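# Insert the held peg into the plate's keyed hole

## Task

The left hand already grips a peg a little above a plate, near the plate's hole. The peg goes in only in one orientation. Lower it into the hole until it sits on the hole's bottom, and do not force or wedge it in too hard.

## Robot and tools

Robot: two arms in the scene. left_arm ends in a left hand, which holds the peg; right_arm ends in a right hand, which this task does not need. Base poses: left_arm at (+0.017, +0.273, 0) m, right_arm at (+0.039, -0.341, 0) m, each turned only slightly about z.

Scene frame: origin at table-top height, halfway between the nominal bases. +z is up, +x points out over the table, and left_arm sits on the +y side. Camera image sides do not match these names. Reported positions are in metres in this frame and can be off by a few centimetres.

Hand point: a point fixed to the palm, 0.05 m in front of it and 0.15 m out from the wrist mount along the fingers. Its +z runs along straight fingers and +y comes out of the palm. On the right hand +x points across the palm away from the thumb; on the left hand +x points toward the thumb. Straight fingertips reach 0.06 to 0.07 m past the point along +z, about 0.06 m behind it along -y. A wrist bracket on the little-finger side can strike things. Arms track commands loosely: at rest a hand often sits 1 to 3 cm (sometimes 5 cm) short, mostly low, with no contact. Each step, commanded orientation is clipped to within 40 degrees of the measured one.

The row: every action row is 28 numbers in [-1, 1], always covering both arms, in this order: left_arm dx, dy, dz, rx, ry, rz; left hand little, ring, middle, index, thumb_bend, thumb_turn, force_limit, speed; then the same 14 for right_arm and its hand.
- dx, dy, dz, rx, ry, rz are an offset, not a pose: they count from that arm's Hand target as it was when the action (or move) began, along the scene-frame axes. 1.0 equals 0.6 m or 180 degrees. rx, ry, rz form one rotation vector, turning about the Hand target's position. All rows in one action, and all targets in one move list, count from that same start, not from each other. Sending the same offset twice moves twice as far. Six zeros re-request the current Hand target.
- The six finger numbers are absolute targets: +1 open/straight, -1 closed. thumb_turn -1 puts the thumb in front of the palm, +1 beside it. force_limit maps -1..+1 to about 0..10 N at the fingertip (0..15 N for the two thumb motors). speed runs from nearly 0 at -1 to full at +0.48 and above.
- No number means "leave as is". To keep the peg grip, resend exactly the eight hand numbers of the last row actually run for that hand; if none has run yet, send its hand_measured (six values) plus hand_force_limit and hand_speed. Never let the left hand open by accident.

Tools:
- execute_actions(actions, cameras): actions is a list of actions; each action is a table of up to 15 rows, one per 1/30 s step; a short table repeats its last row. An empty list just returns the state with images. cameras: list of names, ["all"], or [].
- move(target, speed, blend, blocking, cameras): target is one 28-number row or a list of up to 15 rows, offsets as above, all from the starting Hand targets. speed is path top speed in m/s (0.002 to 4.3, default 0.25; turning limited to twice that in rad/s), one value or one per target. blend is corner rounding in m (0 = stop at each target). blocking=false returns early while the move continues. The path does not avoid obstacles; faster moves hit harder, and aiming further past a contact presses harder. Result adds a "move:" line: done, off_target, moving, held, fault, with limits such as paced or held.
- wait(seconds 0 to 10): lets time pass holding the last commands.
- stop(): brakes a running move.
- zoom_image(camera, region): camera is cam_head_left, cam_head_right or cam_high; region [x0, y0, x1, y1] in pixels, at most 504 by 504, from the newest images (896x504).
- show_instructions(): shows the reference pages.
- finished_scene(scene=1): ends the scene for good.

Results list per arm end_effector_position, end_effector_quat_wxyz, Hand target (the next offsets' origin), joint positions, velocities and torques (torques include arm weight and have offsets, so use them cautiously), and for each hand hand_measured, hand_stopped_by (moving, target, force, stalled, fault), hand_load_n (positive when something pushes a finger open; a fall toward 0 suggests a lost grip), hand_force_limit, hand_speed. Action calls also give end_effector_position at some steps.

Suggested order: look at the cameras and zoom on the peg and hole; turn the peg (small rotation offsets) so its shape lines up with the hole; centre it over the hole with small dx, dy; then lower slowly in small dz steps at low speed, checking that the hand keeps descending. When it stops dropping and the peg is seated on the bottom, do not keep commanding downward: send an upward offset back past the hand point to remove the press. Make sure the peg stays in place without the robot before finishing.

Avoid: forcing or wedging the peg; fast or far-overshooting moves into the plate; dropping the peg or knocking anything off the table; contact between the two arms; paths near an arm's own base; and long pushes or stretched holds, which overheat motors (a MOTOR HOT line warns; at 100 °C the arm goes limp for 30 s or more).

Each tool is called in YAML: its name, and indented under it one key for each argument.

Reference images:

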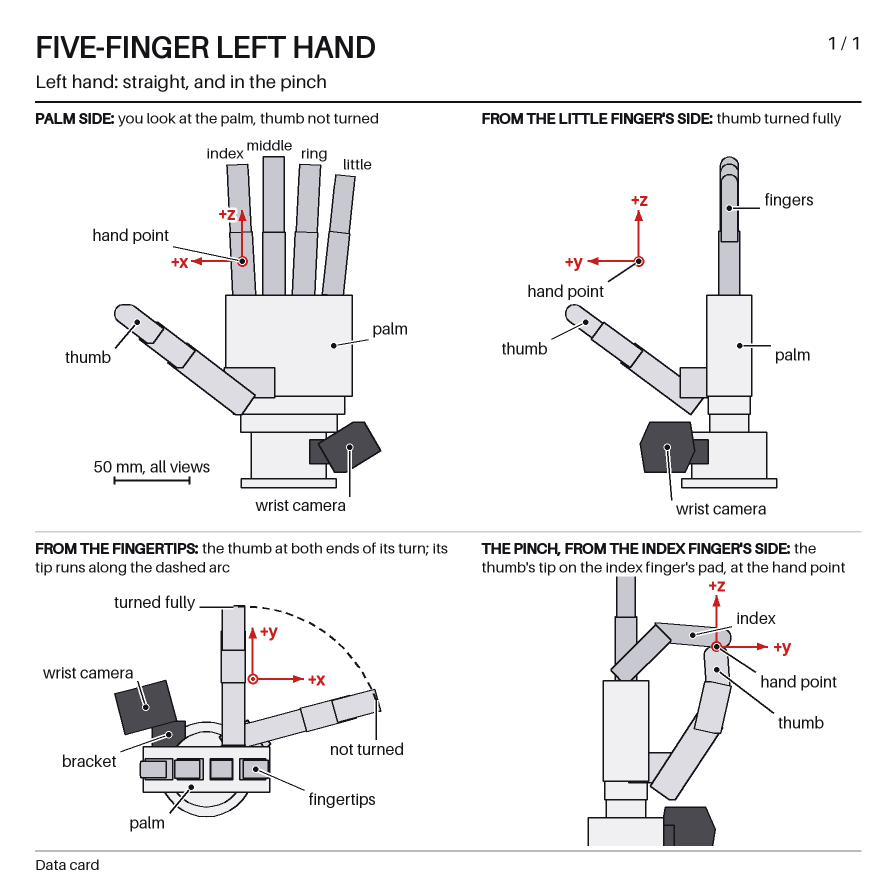

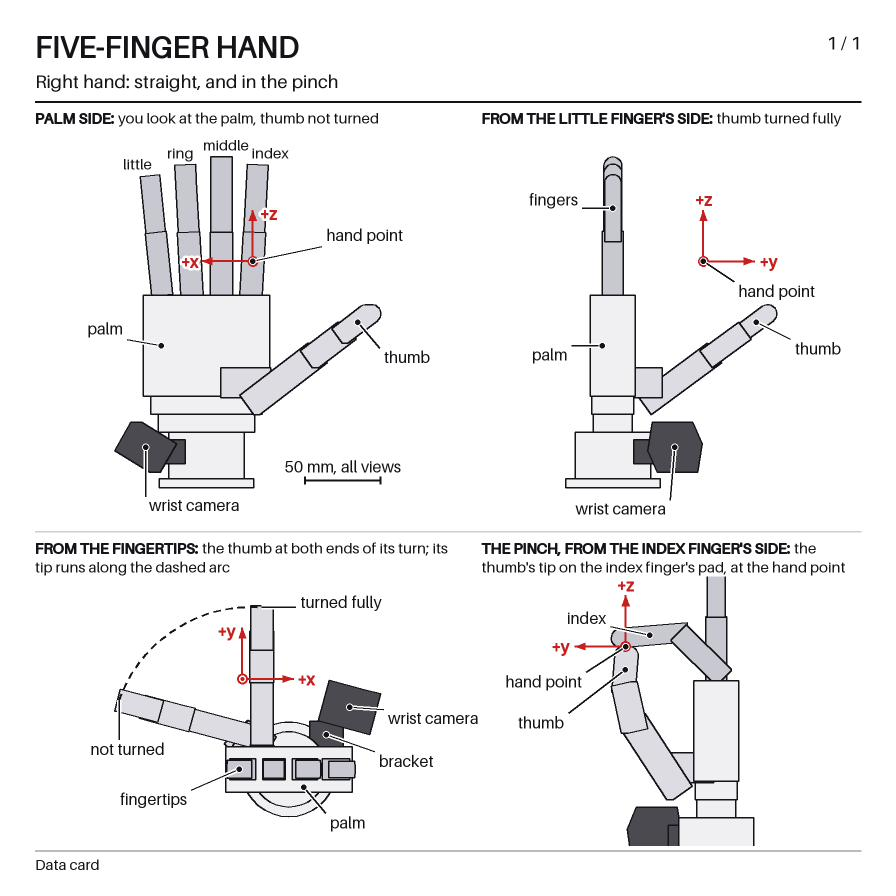

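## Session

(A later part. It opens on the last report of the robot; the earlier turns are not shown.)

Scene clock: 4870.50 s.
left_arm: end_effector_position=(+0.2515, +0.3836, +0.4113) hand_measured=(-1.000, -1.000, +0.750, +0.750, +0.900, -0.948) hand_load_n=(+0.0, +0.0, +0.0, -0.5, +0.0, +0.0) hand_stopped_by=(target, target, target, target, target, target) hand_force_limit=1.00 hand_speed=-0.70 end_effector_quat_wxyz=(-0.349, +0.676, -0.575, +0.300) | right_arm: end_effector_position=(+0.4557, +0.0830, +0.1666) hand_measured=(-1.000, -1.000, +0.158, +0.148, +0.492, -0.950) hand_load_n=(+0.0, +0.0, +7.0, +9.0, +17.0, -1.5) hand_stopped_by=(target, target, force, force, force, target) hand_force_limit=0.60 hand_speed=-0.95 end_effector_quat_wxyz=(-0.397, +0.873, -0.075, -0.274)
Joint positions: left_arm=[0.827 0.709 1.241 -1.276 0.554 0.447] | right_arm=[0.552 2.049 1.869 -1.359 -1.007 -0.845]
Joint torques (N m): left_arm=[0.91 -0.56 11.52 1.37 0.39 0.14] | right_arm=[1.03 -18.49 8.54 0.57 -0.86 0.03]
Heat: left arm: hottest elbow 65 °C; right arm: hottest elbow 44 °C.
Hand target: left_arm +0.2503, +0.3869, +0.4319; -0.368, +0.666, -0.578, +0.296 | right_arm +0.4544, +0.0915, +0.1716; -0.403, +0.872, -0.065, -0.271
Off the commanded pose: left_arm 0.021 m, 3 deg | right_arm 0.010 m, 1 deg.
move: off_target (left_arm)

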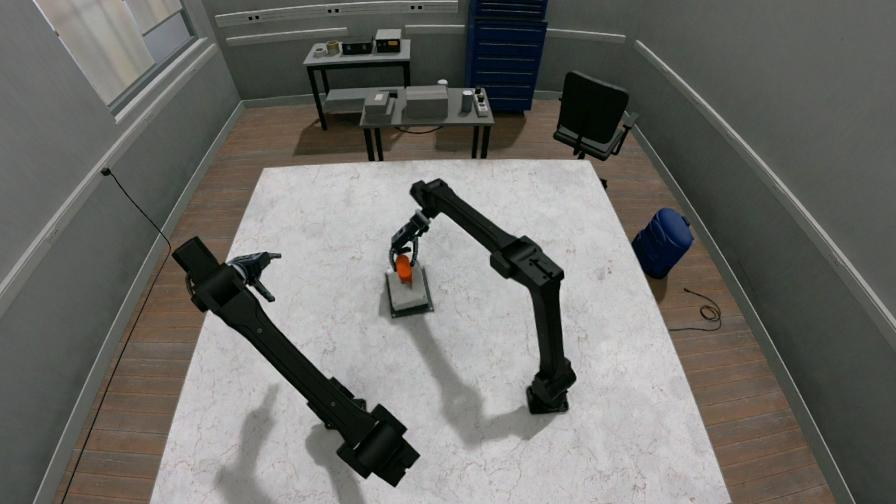

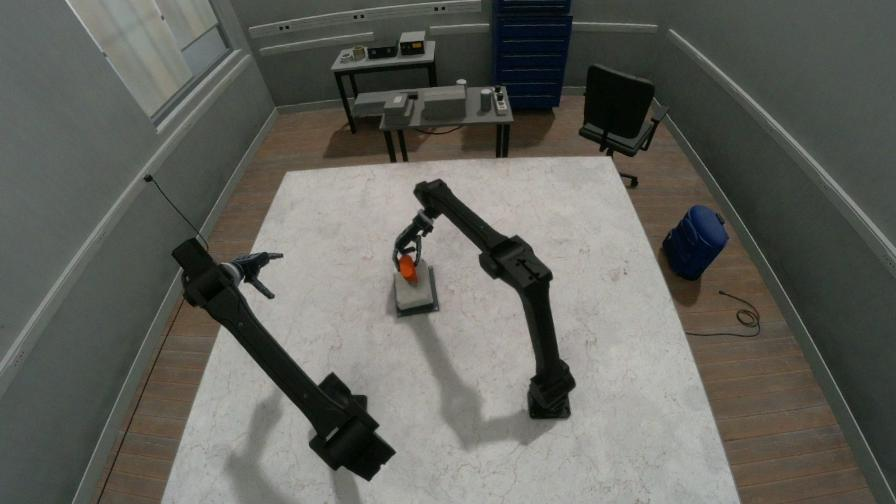

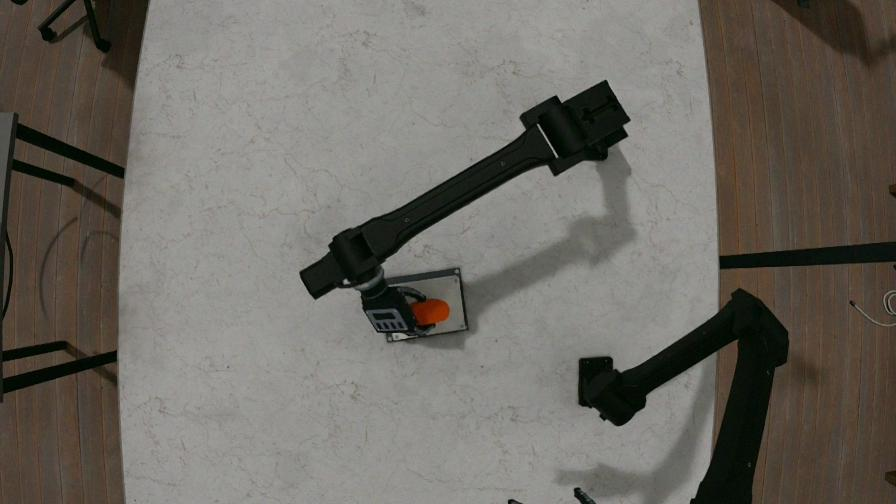

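move:
  target: [0,0,0,0,0,0,-1,-1,0.75,0.75,0.9,-0.948,1.0,-0.7,-0.008,0.015,0.03,-0.0229,0.0219,0,-1,-1,-0.05,-0.05,0.05,-0.95,0.6,-0.95]
  speed: 0.12
  cameras: ["all"]

zoom_image:
  camera: "cam_high"
  region: [405, 275, 475, 335]

zoom_image:
  camera: "cam_head_left"
  region: [390, 260, 425, 295]

zoom_image:
  camera: "cam_head_right"
  region: [394, 260, 429, 295]

Scene clock: 4916.47 s.
left_arm: end_effector_position=(+0.2515, +0.3836, +0.4113) hand_measured=(-1.000, -1.000, +0.750, +0.750, +0.900, -0.948) hand_load_n=(+0.0, +0.0, +0.0, +0.0, +0.0, +0.0) hand_stopped_by=(target, target, target, target, target, target) hand_force_limit=1.00 hand_speed=-0.70 end_effector_quat_wxyz=(-0.349, +0.676, -0.575, +0.300) | right_arm: end_effector_position=(+0.4445, +0.0869, +0.1725) hand_measured=(-1.000, -1.000, +0.158, +0.148, +0.492, -0.950) hand_load_n=(+0.0, +0.0, +6.5, +8.5, +16.5, -1.5) hand_stopped_by=(target, target, force, force, force, target) hand_force_limit=0.60 hand_speed=-0.95 end_effector_quat_wxyz=(-0.362, +0.876, -0.095, -0.304)
Joint positions: left_arm=[0.827 0.709 1.241 -1.276 0.554 0.447] | right_arm=[0.572 2.083 1.932 -1.47 -0.984 -0.824]
Joint torques (N m): left_arm=[0.91 -0.56 11.52 1.39 0.39 0.14] | right_arm=[1.14 -18.43 11.78 -0.38 -0.81 0.22]
Heat: left arm: hottest elbow 65 °C; right arm: hottest elbow 44 °C.
Hand target: left_arm +0.2503, +0.3869, +0.4319; -0.368, +0.666, -0.578, +0.296 | right_arm +0.4495, +0.1007, +0.1896; -0.369, +0.876, -0.088, -0.298
Off the commanded pose: left_arm 0.021 m, 3 deg | right_arm 0.022 m, 1 deg.
move: off_target (left_arm, right_arm)

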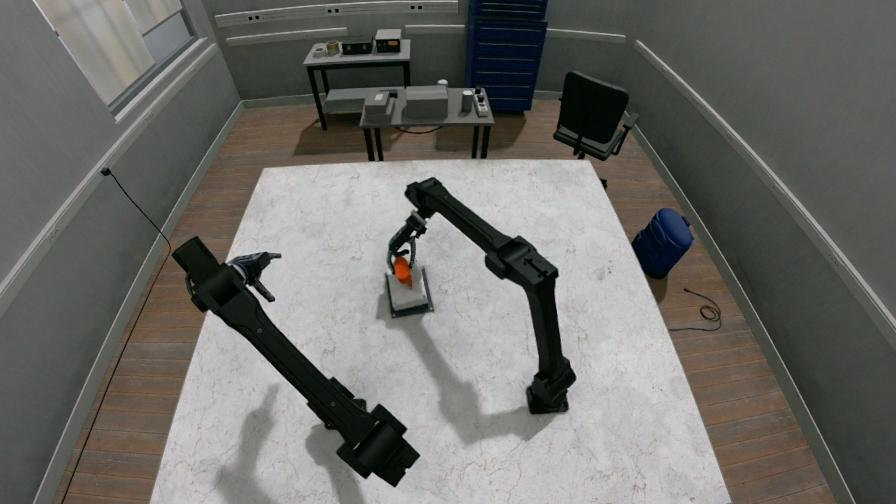

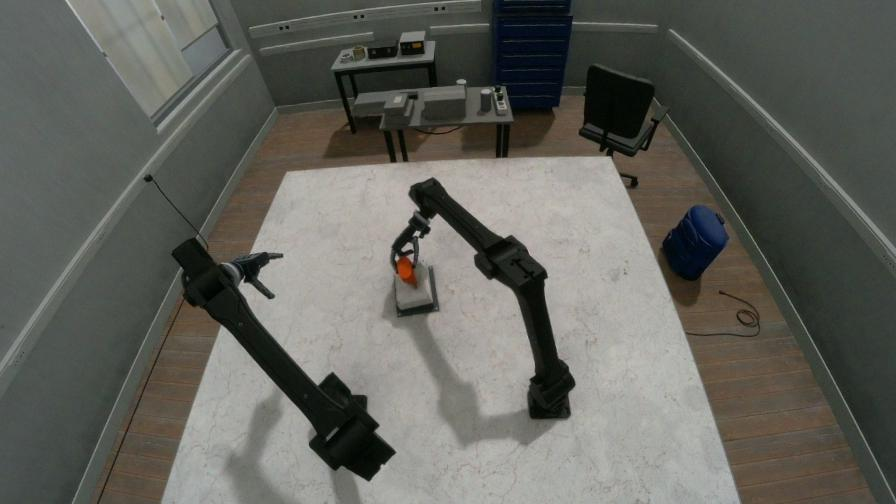

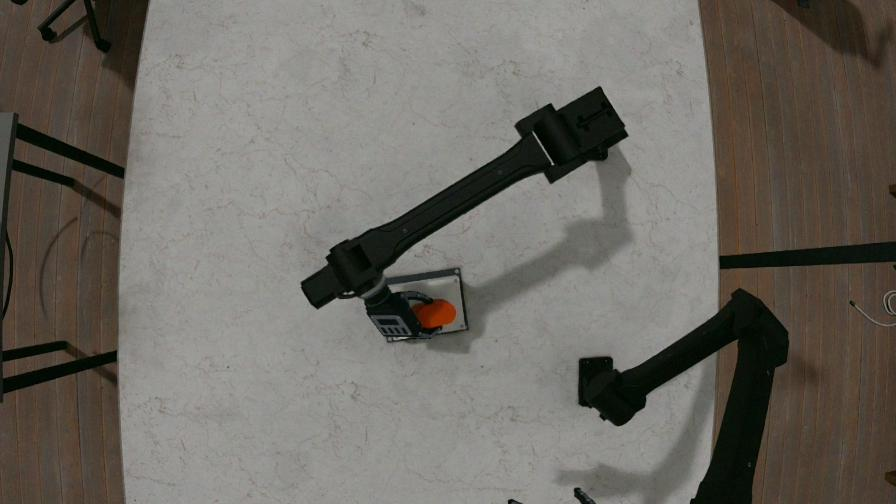

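Scaled by 7.200 from the camera's 896x504 image, which has a finer 1280x720 frame.

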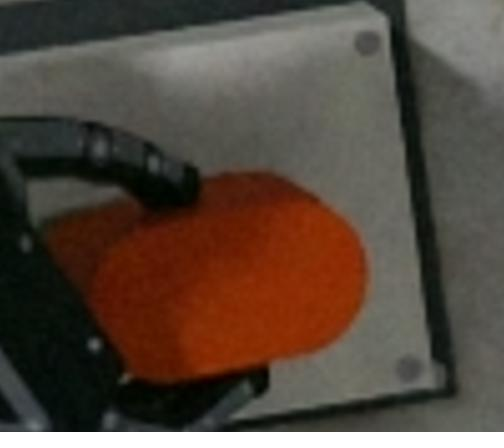

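Scaled by 14.400 from the camera's 896x504 image, which has a finer 1280x720 frame.

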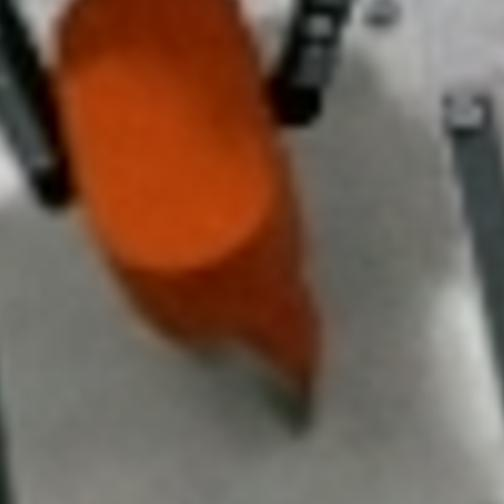

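Scaled by 14.400 from the camera's 896x504 image, which has a finer 1280x720 frame.

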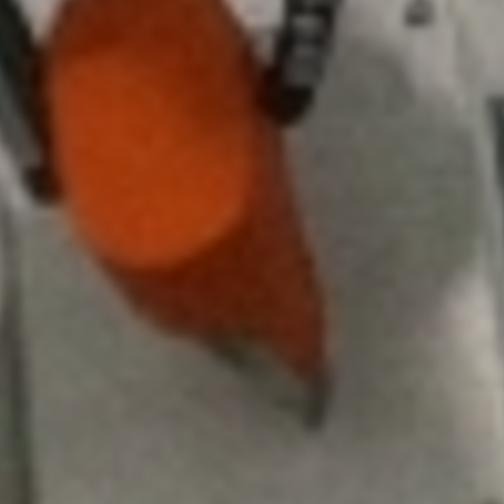

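zoom_image:
  camera: "cam_high"
  region: [412, 292, 462, 330]

zoom_image:
  camera: "cam_head_left"
  region: [392, 260, 418, 294]

zoom_image:
  camera: "cam_head_right"
  region: [395, 260, 421, 294]

Scaled by 10.080 from the camera's 896x504 image, which has a finer 1280x720 frame.

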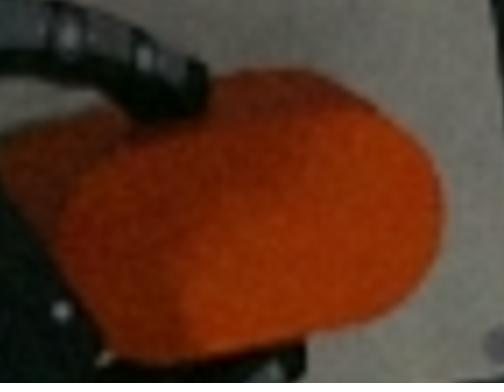

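Scaled by 14.824 from the camera's 896x504 image, which has a finer 1280x720 frame.

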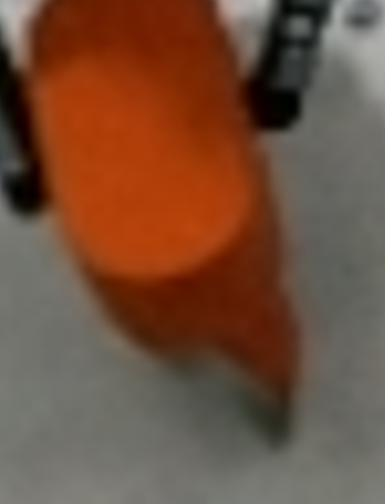

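Scaled by 14.824 from the camera's 896x504 image, which has a finer 1280x720 frame.

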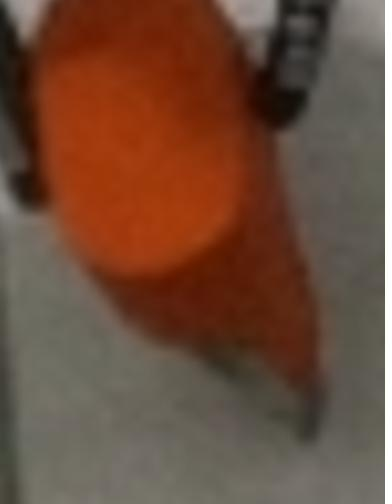

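move:
  target: [0,0,0,0,0,0,-1,-1,0.75,0.75,0.9,-0.948,1.0,-0.7,0.003,-0.003,-0.026,0.01,0.0,-0.0167,-1,-1,-0.05,-0.05,0.05,-0.95,0.6,-0.95]
  speed: 0.12
  cameras: ["all"]

zoom_image:
  camera: "cam_high"
  region: [412, 292, 462, 330]

zoom_image:
  camera: "cam_head_left"
  region: [392, 260, 418, 294]

zoom_image:
  camera: "cam_head_right"
  region: [395, 260, 421, 294]

Scene clock: 4946.53 s.
left_arm: end_effector_position=(+0.2515, +0.3836, +0.4113) hand_measured=(-1.000, -1.000, +0.750, +0.750, +0.900, -0.948) hand_load_n=(+0.0, +0.0, +0.0, +0.0, +0.0, +0.0) hand_stopped_by=(target, target, target, target, target, target) hand_force_limit=1.00 hand_speed=-0.70 end_effector_quat_wxyz=(-0.349, +0.676, -0.575, +0.300) | right_arm: end_effector_position=(+0.4497, +0.0956, +0.1541) hand_measured=(-1.000, -1.000, +0.158, +0.148, +0.492, -0.950) hand_load_n=(+0.0, +0.0, +6.5, +8.5, +16.5, -1.5) hand_stopped_by=(target, target, force, force, force, target) hand_force_limit=0.60 hand_speed=-0.95 end_effector_quat_wxyz=(-0.378, +0.870, -0.106, -0.297)
Joint positions: left_arm=[0.827 0.709 1.241 -1.276 0.554 0.447] | right_arm=[0.572 2.083 1.879 -1.346 -1.004 -0.759]
Joint torques (N m): left_arm=[0.91 -0.62 11.52 1.39 0.39 0.14] | right_arm=[0.09 -21.01 8.29 0.58 -1.04 0.23]
Heat: left arm: hottest elbow 65 °C; right arm: hottest elbow 47 °C.
Hand target: left_arm +0.2503, +0.3869, +0.4319; -0.368, +0.666, -0.578, +0.296 | right_arm +0.4513, +0.0988, +0.1740; -0.390, +0.867, -0.106, -0.290
Off the commanded pose: left_arm 0.021 m, 3 deg | right_arm 0.020 m, 2 deg.
move: off_target (left_arm, right_arm)

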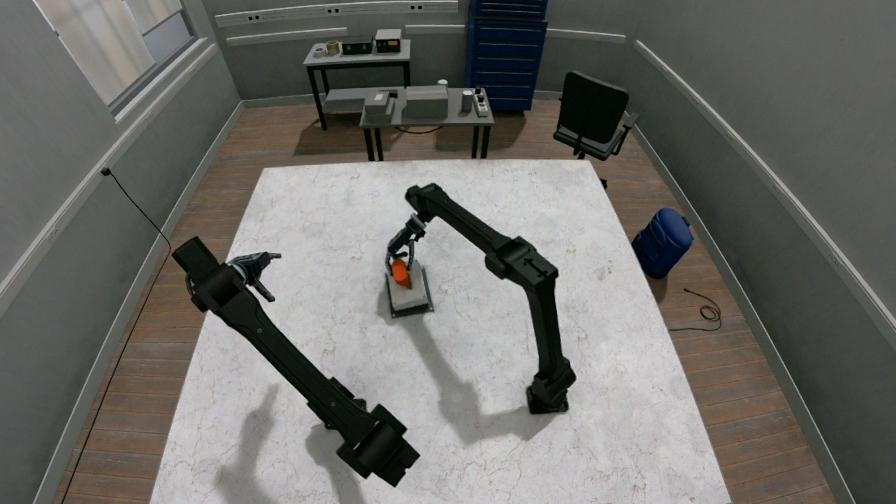

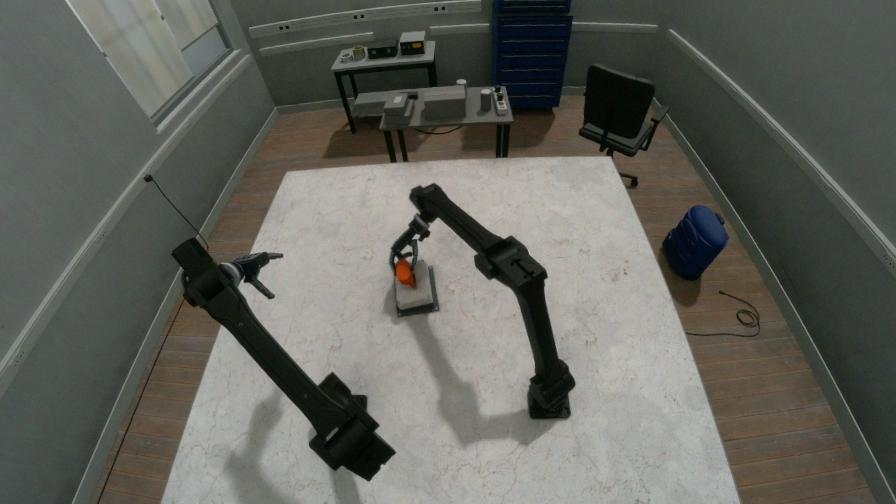

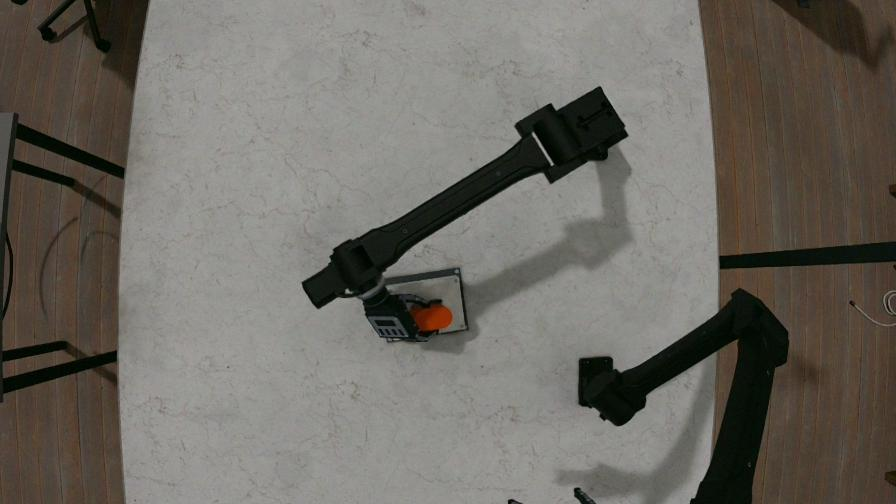

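Scaled by 10.080 from the camera's 896x504 image, which has a finer 1280x720 frame.

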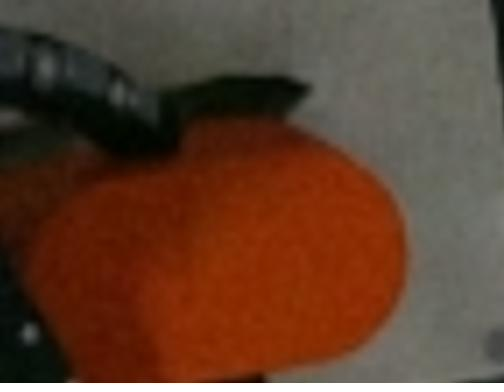

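Scaled by 14.824 from the camera's 896x504 image, which has a finer 1280x720 frame.

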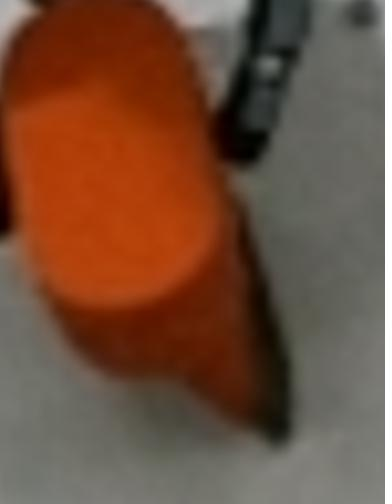

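Scaled by 14.824 from the camera's 896x504 image, which has a finer 1280x720 frame.

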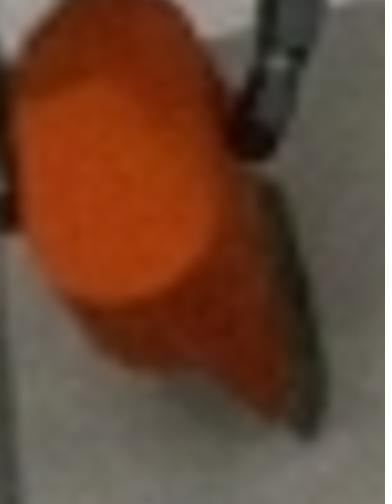

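move:
  target:
    - [0,0,0,0,0,0,-1,-1,0.75,0.75,0.9,-0.948,1.0,-0.7,0.0037,-0.0135,0.0767,0,0,0,-1,-1,-0.05,-0.05,0.05,-0.95,0.6,-0.95]
    - [0,0,0,0,0,0,-1,-1,0.75,0.75,0.9,-0.948,1.0,-0.7,0.0037,-0.0135,0.005,0,0,0,-1,-1,-0.05,-0.05,0.05,-0.95,0.6,-0.95]
  speed: 0.12
  cameras: ["all"]

zoom_image:
  camera: "cam_high"
  region: [412, 292, 462, 330]

zoom_image:
  camera: "cam_head_left"
  region: [392, 260, 418, 294]

zoom_image:
  camera: "cam_head_right"
  region: [395, 260, 421, 294]

Scene clock: 4961.00 s.
left_arm: end_effector_position=(+0.2515, +0.3836, +0.4113) hand_measured=(-1.000, -1.000, +0.750, +0.750, +0.900, -0.948) hand_load_n=(+0.0, +0.0, +0.0, +0.0, +0.0, +0.0) hand_stopped_by=(target, target, target, target, target, target) hand_force_limit=1.00 hand_speed=-0.70 end_effector_quat_wxyz=(-0.349, +0.676, -0.575, +0.300) | right_arm: end_effector_position=(+0.4457, +0.0932, +0.1592) hand_measured=(-1.000, -1.000, +0.158, +0.148, +0.492, -0.950) hand_load_n=(+0.0, +0.5, +6.5, +9.0, +17.0, -1.5) hand_stopped_by=(target, target, force, force, force, target) hand_force_limit=0.60 hand_speed=-0.95 end_effector_quat_wxyz=(-0.374, +0.870, -0.110, -0.303)
Joint positions: left_arm=[0.827 0.709 1.241 -1.276 0.554 0.447] | right_arm=[0.572 2.077 1.879 -1.369 -1.004 -0.76]
Joint torques (N m): left_arm=[0.91 -0.62 11.52 1.37 0.39 0.14] | right_arm=[-0.85 -20.78 8.25 0.66 -1.03 0.04]
Heat: left arm: hottest elbow 65 °C; right arm: hottest elbow 47 °C.
Hand target: left_arm +0.2503, +0.3869, +0.4319; -0.368, +0.666, -0.578, +0.296 | right_arm +0.4535, +0.0907, +0.1771; -0.390, +0.867, -0.106, -0.290
Off the commanded pose: left_arm 0.021 m, 3 deg | right_arm 0.020 m, 2 deg.
move: off_target (left_arm, right_arm)

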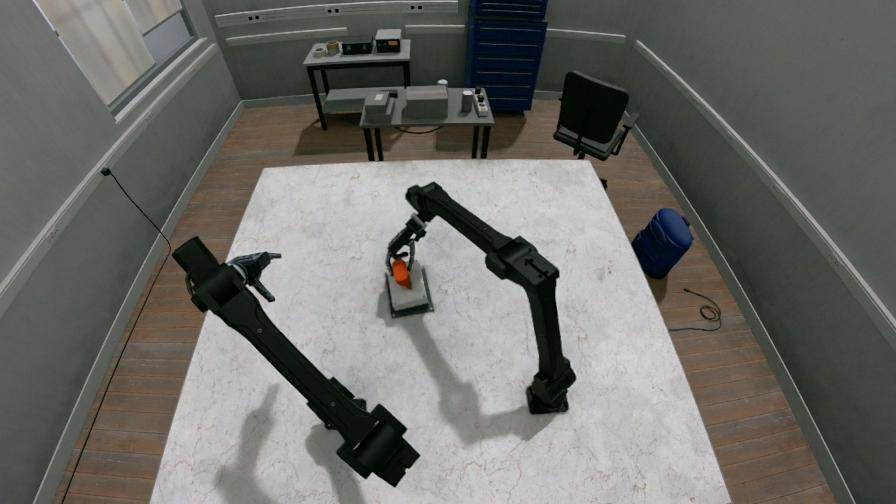

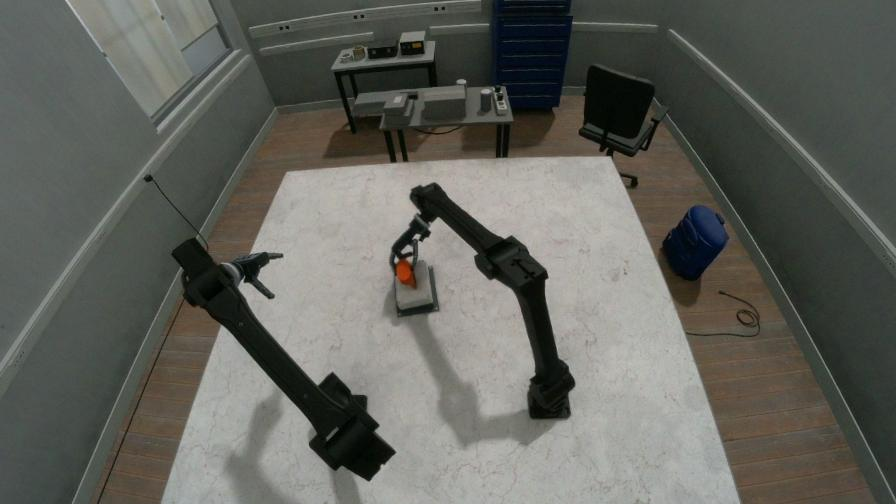

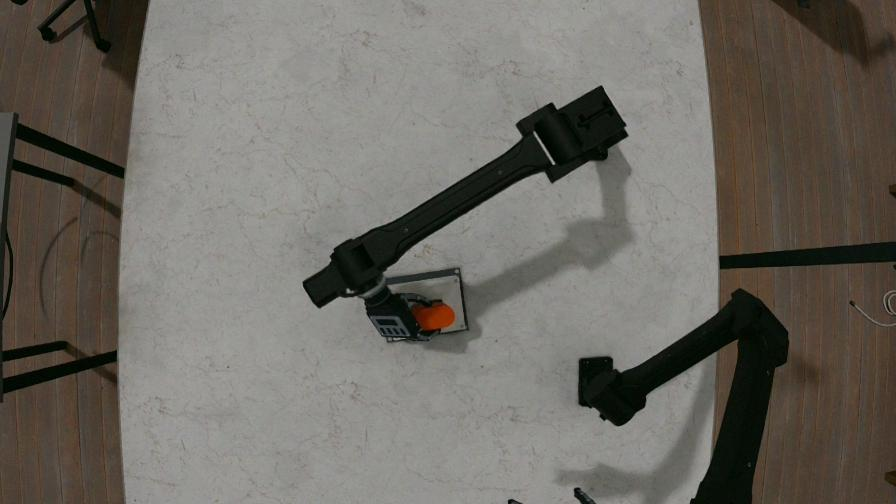

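Scaled by 10.080 from the camera's 896x504 image, which has a finer 1280x720 frame.

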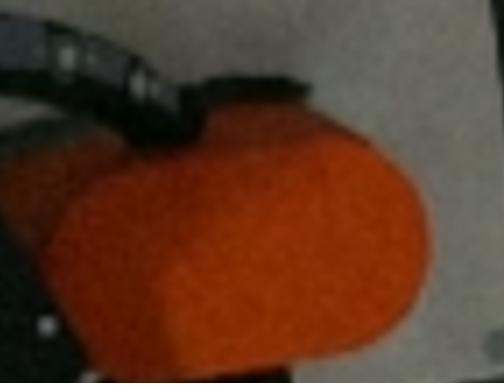

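Scaled by 14.824 from the camera's 896x504 image, which has a finer 1280x720 frame.

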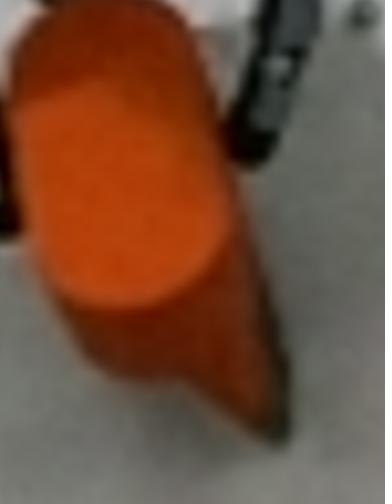

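Scaled by 14.824 from the camera's 896x504 image, which has a finer 1280x720 frame.

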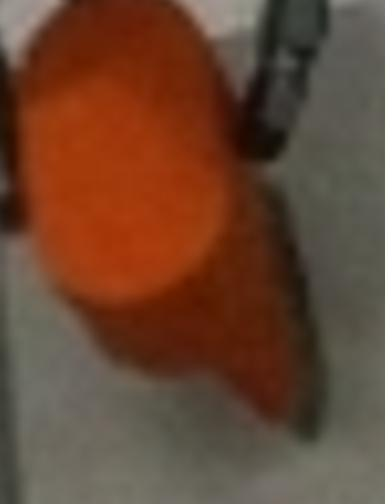

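move:
  target: [0,0,0,0,0,0,-1,-1,0.75,0.75,0.9,-0.948,1.0,-0.7,0.010,-0.012,0.0,0,0,0,-1,-1,-0.05,-0.05,0.05,-0.95,0.6,-0.95]
  speed: 0.12
  cameras: []

Scene clock: 4966.87 s.
left_arm: end_effector_position=(+0.2515, +0.3836, +0.4113) hand_measured=(-1.000, -1.000, +0.750, +0.750, +0.900, -0.948) hand_load_n=(+0.0, +0.0, +0.0, +0.0, +0.0, +0.0) hand_stopped_by=(target, target, target, target, target, target) hand_force_limit=1.00 hand_speed=-0.70 end_effector_quat_wxyz=(-0.349, +0.676, -0.575, +0.300) | right_arm: end_effector_position=(+0.4513, +0.0859, +0.1586) hand_measured=(-1.000, -1.000, +0.158, +0.148, +0.492, -0.950) hand_load_n=(+0.0, +0.0, +7.0, +9.0, +17.0, -1.5) hand_stopped_by=(target, target, force, force, force, target) hand_force_limit=0.60 hand_speed=-0.95 end_effector_quat_wxyz=(-0.377, +0.870, -0.108, -0.299)
Joint positions: left_arm=[0.827 0.709 1.241 -1.276 0.554 0.447] | right_arm=[0.557 2.077 1.879 -1.379 -1.004 -0.784]
Joint torques (N m): left_arm=[0.91 -0.56 11.51 1.39 0.39 0.14] | right_arm=[-0.79 -20.07 9.25 -0.29 -1.04 0.02]
Heat: left arm: hottest elbow 65 °C; right arm: hottest elbow 47 °C.
Hand target: left_arm +0.2503, +0.3869, +0.4319; -0.368, +0.666, -0.578, +0.296 | right_arm +0.4595, +0.0835, +0.1771; -0.390, +0.867, -0.106, -0.290
Off the commanded pose: left_arm 0.021 m, 3 deg | right_arm 0.020 m, 2 deg.
move: off_target (left_arm, right_arm)
No camera images: "cameras" was empty.

move:
  target: [0,0,0,0,0,0,-1,-1,0.75,0.75,0.9,-0.948,1.0,-0.7,-0.001,0.016,-0.003,0,0,0,-1,-1,-0.05,-0.05,0.05,-0.95,0.6,-0.95]
  speed: 0.12
  cameras: ["all"]

zoom_image:
  camera: "cam_high"
  region: [412, 292, 462, 330]

zoom_image:
  camera: "cam_head_left"
  region: [392, 260, 418, 294]

zoom_image:
  camera: "cam_head_right"
  region: [395, 260, 421, 294]

Scene clock: 4972.30 s.
left_arm: end_effector_position=(+0.2515, +0.3836, +0.4113) hand_measured=(-1.000, -1.000, +0.750, +0.750, +0.900, -0.948) hand_load_n=(+0.0, +0.0, +0.0, +0.0, +0.0, +0.0) hand_stopped_by=(target, target, target, target, target, target) hand_force_limit=1.00 hand_speed=-0.70 end_effector_quat_wxyz=(-0.349, +0.676, -0.575, +0.300) | right_arm: end_effector_position=(+0.4513, +0.0859, +0.1586) hand_measured=(-1.000, -1.000, +0.158, +0.148, +0.492, -0.950) hand_load_n=(+0.0, +0.0, +6.5, +8.5, +17.0, -1.5) hand_stopped_by=(target, target, force, force, force, target) hand_force_limit=0.60 hand_speed=-0.95 end_effector_quat_wxyz=(-0.377, +0.870, -0.108, -0.299)
Joint positions: left_arm=[0.827 0.709 1.241 -1.276 0.554 0.447] | right_arm=[0.557 2.077 1.879 -1.379 -1.004 -0.784]
Joint torques (N m): left_arm=[0.91 -0.56 11.52 1.39 0.39 0.14] | right_arm=[0.09 -19.37 9.94 0.55 -1.05 0.22]
Heat: left arm: hottest elbow 65 °C; right arm: hottest elbow 47 °C.
Hand target: left_arm +0.2503, +0.3869, +0.4319; -0.368, +0.666, -0.578, +0.296 | right_arm +0.4589, +0.0931, +0.1753; -0.390, +0.867, -0.106, -0.290
Off the commanded pose: left_arm 0.021 m, 3 deg | right_arm 0.020 m, 2 deg.
move: off_target (left_arm, right_arm)

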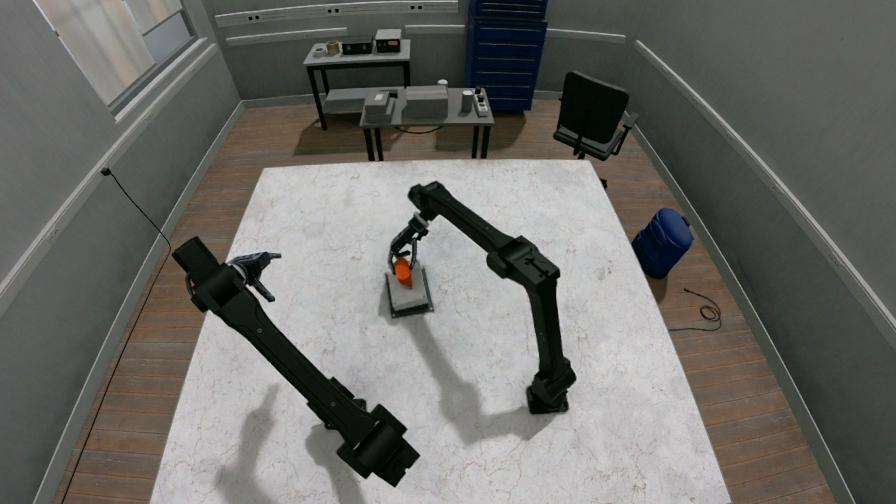

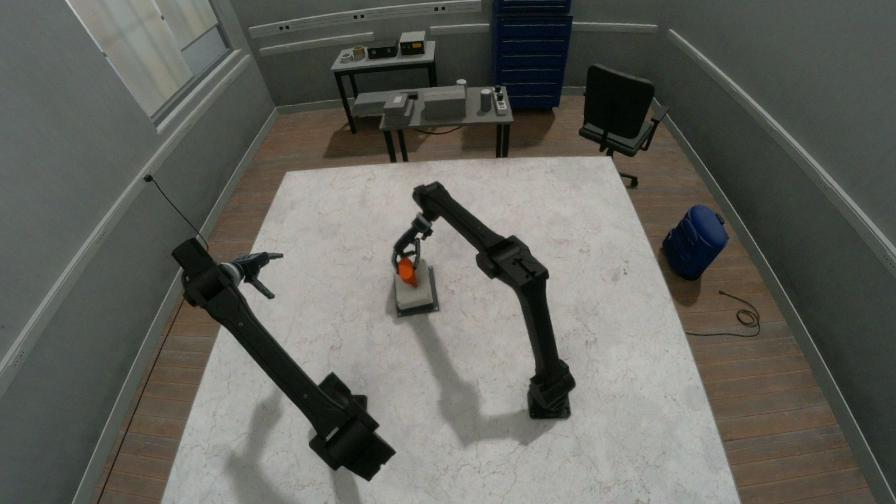

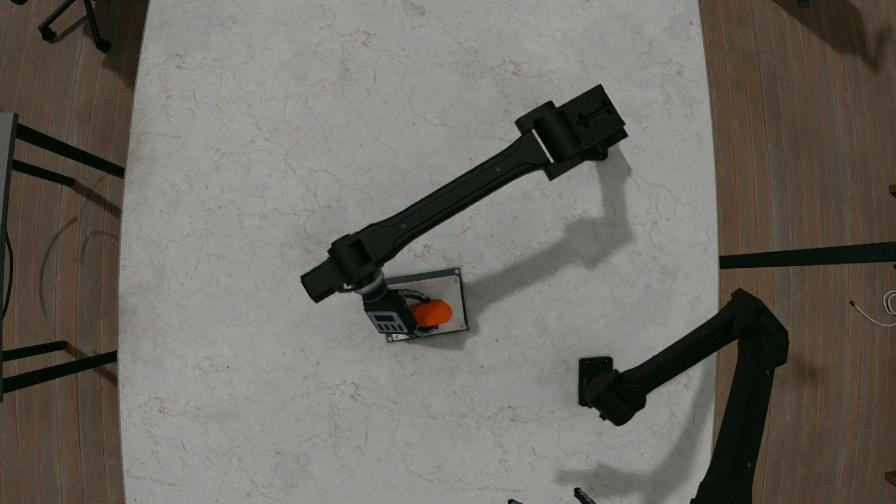

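Scaled by 10.080 from the camera's 896x504 image, which has a finer 1280x720 frame.

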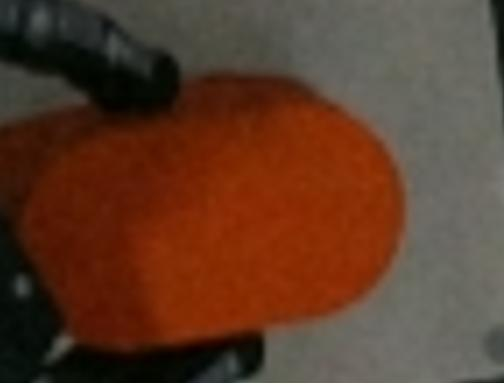

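Scaled by 14.824 from the camera's 896x504 image, which has a finer 1280x720 frame.

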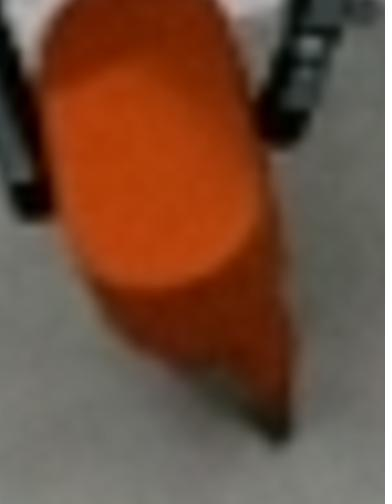

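Scaled by 14.824 from the camera's 896x504 image, which has a finer 1280x720 frame.

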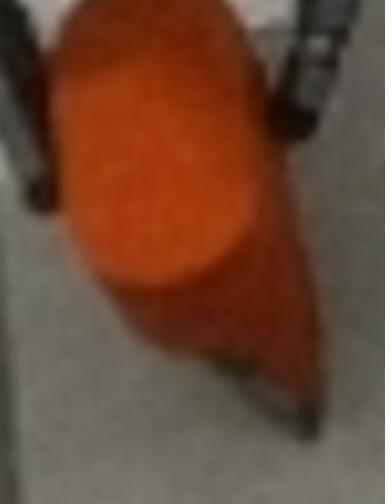

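move:
  target: [0,0,0,0,0,0,-1,-1,0.75,0.75,0.9,-0.948,1.0,-0.7,0.0,0.006,-0.003,0,0,0,-1,-1,-0.05,-0.05,0.05,-0.95,0.6,-0.95]
  speed: 0.12
  cameras: []

Scene clock: 4979.47 s.
left_arm: end_effector_position=(+0.2515, +0.3836, +0.4113) hand_measured=(-1.000, -1.000, +0.750, +0.750, +0.900, -0.948) hand_load_n=(+0.0, +0.0, +0.0, +0.0, +0.0, +0.0) hand_stopped_by=(target, target, target, target, target, target) hand_force_limit=1.00 hand_speed=-0.70 end_effector_quat_wxyz=(-0.349, +0.676, -0.575, +0.300) | right_arm: end_effector_position=(+0.4526, +0.0871, +0.1585) hand_measured=(-1.000, -1.000, +0.158, +0.148, +0.492, -0.950) hand_load_n=(+0.0, +0.0, +6.5, +9.0, +17.0, -2.0) hand_stopped_by=(target, target, force, force, force, target) hand_force_limit=0.60 hand_speed=-0.95 end_effector_quat_wxyz=(-0.379, +0.870, -0.109, -0.297)
Joint positions: left_arm=[0.827 0.709 1.241 -1.276 0.554 0.447] | right_arm=[0.557 2.077 1.879 -1.369 -1.004 -0.775]
Joint torques (N m): left_arm=[0.91 -0.62 11.51 1.39 0.39 0.14] | right_arm=[0.5 -18.96 10.13 0.55 -1.03 0.25]
Heat: left arm: hottest elbow 65 °C; right arm: hottest elbow 47 °C.
Hand target: left_arm +0.2503, +0.3869, +0.4319; -0.368, +0.666, -0.578, +0.296 | right_arm +0.4589, +0.0967, +0.1735; -0.390, +0.867, -0.106, -0.290
Off the commanded pose: left_arm 0.021 m, 3 deg | right_arm 0.019 m, 2 deg.
move: off_target (left_arm, right_arm)
No camera images: "cameras" was empty.

move:
  target: [0,0,0,0,0,0,-1,-1,0.75,0.75,0.9,-0.948,1.0,-0.7,-0.002,0.004,-0.010,0,0,0,-1,-1,-0.05,-0.05,0.05,-0.95,0.6,-0.95]
  speed: 0.12
  cameras: []

Scene clock: 4982.93 s.
left_arm: end_effector_position=(+0.2515, +0.3836, +0.4113) hand_measured=(-1.000, -1.000, +0.750, +0.750, +0.900, -0.948) hand_load_n=(+0.0, +0.0, +0.0, +0.0, +0.0, +0.0) hand_stopped_by=(target, target, target, target, target, target) hand_force_limit=1.00 hand_speed=-0.70 end_effector_quat_wxyz=(-0.349, +0.676, -0.575, +0.300) | right_arm: end_effector_position=(+0.4556, +0.0892, +0.1577) hand_measured=(-1.000, -1.000, +0.158, +0.148, +0.492, -0.950) hand_load_n=(+0.0, +0.5, +6.5, +9.0, +16.5, -1.5) hand_stopped_by=(target, target, force, force, force, target) hand_force_limit=0.60 hand_speed=-0.95 end_effector_quat_wxyz=(-0.383, +0.870, -0.108, -0.292)
Joint positions: left_arm=[0.827 0.709 1.241 -1.276 0.554 0.447] | right_arm=[0.557 2.077 1.879 -1.349 -1.004 -0.767]
Joint torques (N m): left_arm=[0.91 -0.62 11.51 1.37 0.38 0.14] | right_arm=[0.79 -18.73 9.43 0.64 -1.02 0.24]
Heat: left arm: hottest elbow 65 °C; right arm: hottest elbow 47 °C.
Hand target: left_arm +0.2503, +0.3869, +0.4319; -0.368, +0.666, -0.578, +0.296 | right_arm +0.4577, +0.0991, +0.1675; -0.390, +0.867, -0.106, -0.290
Off the commanded pose: left_arm 0.021 m, 3 deg | right_arm 0.014 m, 1 deg.
move: off_target (left_arm, right_arm)
No camera images: "cameras" was empty.

execute_actions:
  actions: []

zoom_image:
  camera: "cam_high"
  region: [412, 292, 462, 330]

zoom_image:
  camera: "cam_head_left"
  region: [392, 260, 418, 294]

zoom_image:
  camera: "cam_head_right"
  region: [395, 260, 421, 294]

Scene clock: 4986.97 s.
left_arm: end_effector_position=(+0.2515, +0.3836, +0.4113) hand_measured=(-1.000, -1.000, +0.750, +0.750, +0.900, -0.948) hand_load_n=(+0.0, +0.0, +0.0, +0.0, +0.0, +0.0) hand_stopped_by=(target, target, target, target, target, target) hand_force_limit=1.00 hand_speed=-0.70 end_effector_quat_wxyz=(-0.349, +0.676, -0.575, +0.300) | right_arm: end_effector_position=(+0.4557, +0.0893, +0.1577) hand_measured=(-1.000, -1.000, +0.158, +0.148, +0.492, -0.950) hand_load_n=(+0.0, +0.0, +7.0, +9.0, +16.5, -1.5) hand_stopped_by=(target, target, force, force, force, target) hand_force_limit=0.60 hand_speed=-0.95 end_effector_quat_wxyz=(-0.383, +0.870, -0.108, -0.292)
Joint positions: left_arm=[0.827 0.709 1.241 -1.276 0.554 0.447] | right_arm=[0.557 2.077 1.879 -1.348 -1.004 -0.766]
Joint velocities: within noise
Joint torques (N m): left_arm=[0.91 -0.62 11.52 1.37 0.39 0.14] | right_arm=[0.91 -18.78 9.43 0.61 -1.01 0.23]
Heat: left arm: hottest elbow 65 °C; right arm: hottest elbow 47 °C.
Hand target: left_arm +0.2503, +0.3869, +0.4319; -0.368, +0.666, -0.578, +0.296 | right_arm +0.4577, +0.0991, +0.1675; -0.390, +0.867, -0.106, -0.290
Off the commanded pose: left_arm 0.021 m, 3 deg | right_arm 0.014 m, 1 deg.

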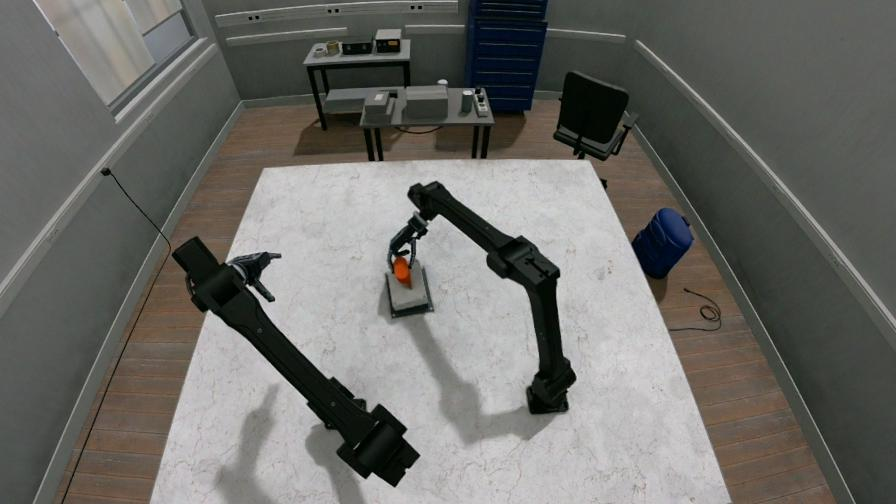

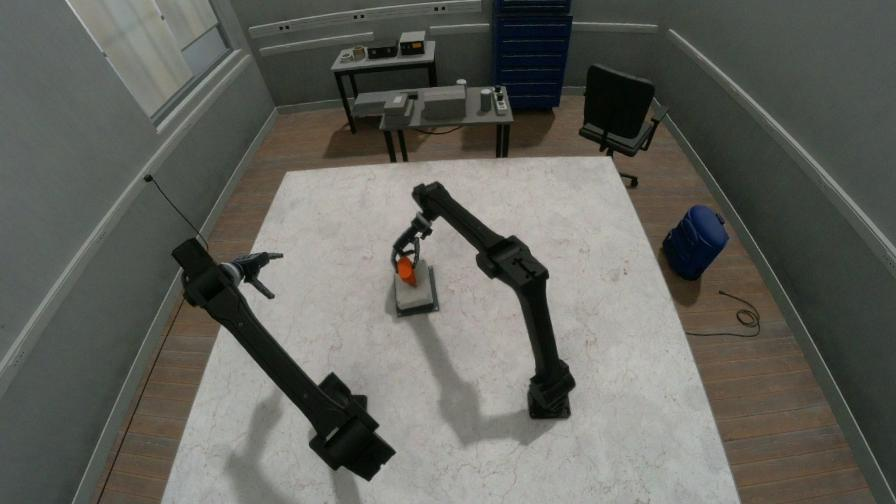

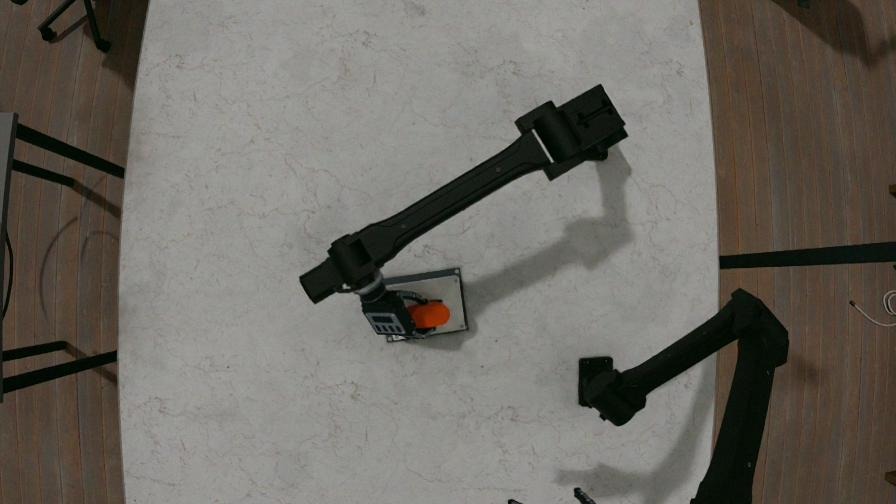

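Scaled by 10.080 from the camera's 896x504 image, which has a finer 1280x720 frame.

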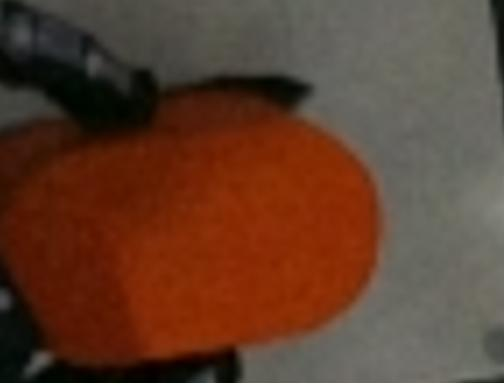

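Scaled by 14.824 from the camera's 896x504 image, which has a finer 1280x720 frame.

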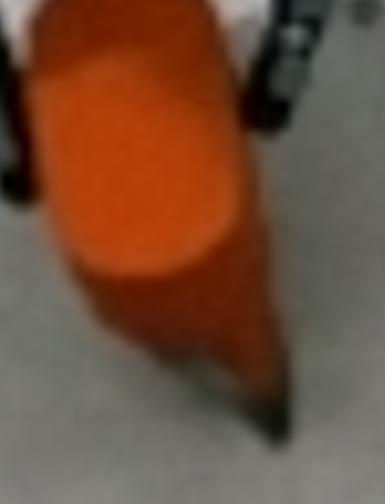

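Scaled by 14.824 from the camera's 896x504 image, which has a finer 1280x720 frame.

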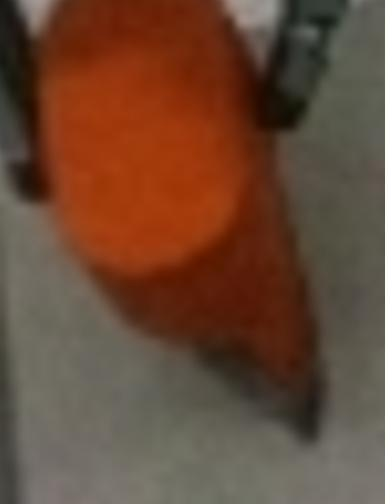

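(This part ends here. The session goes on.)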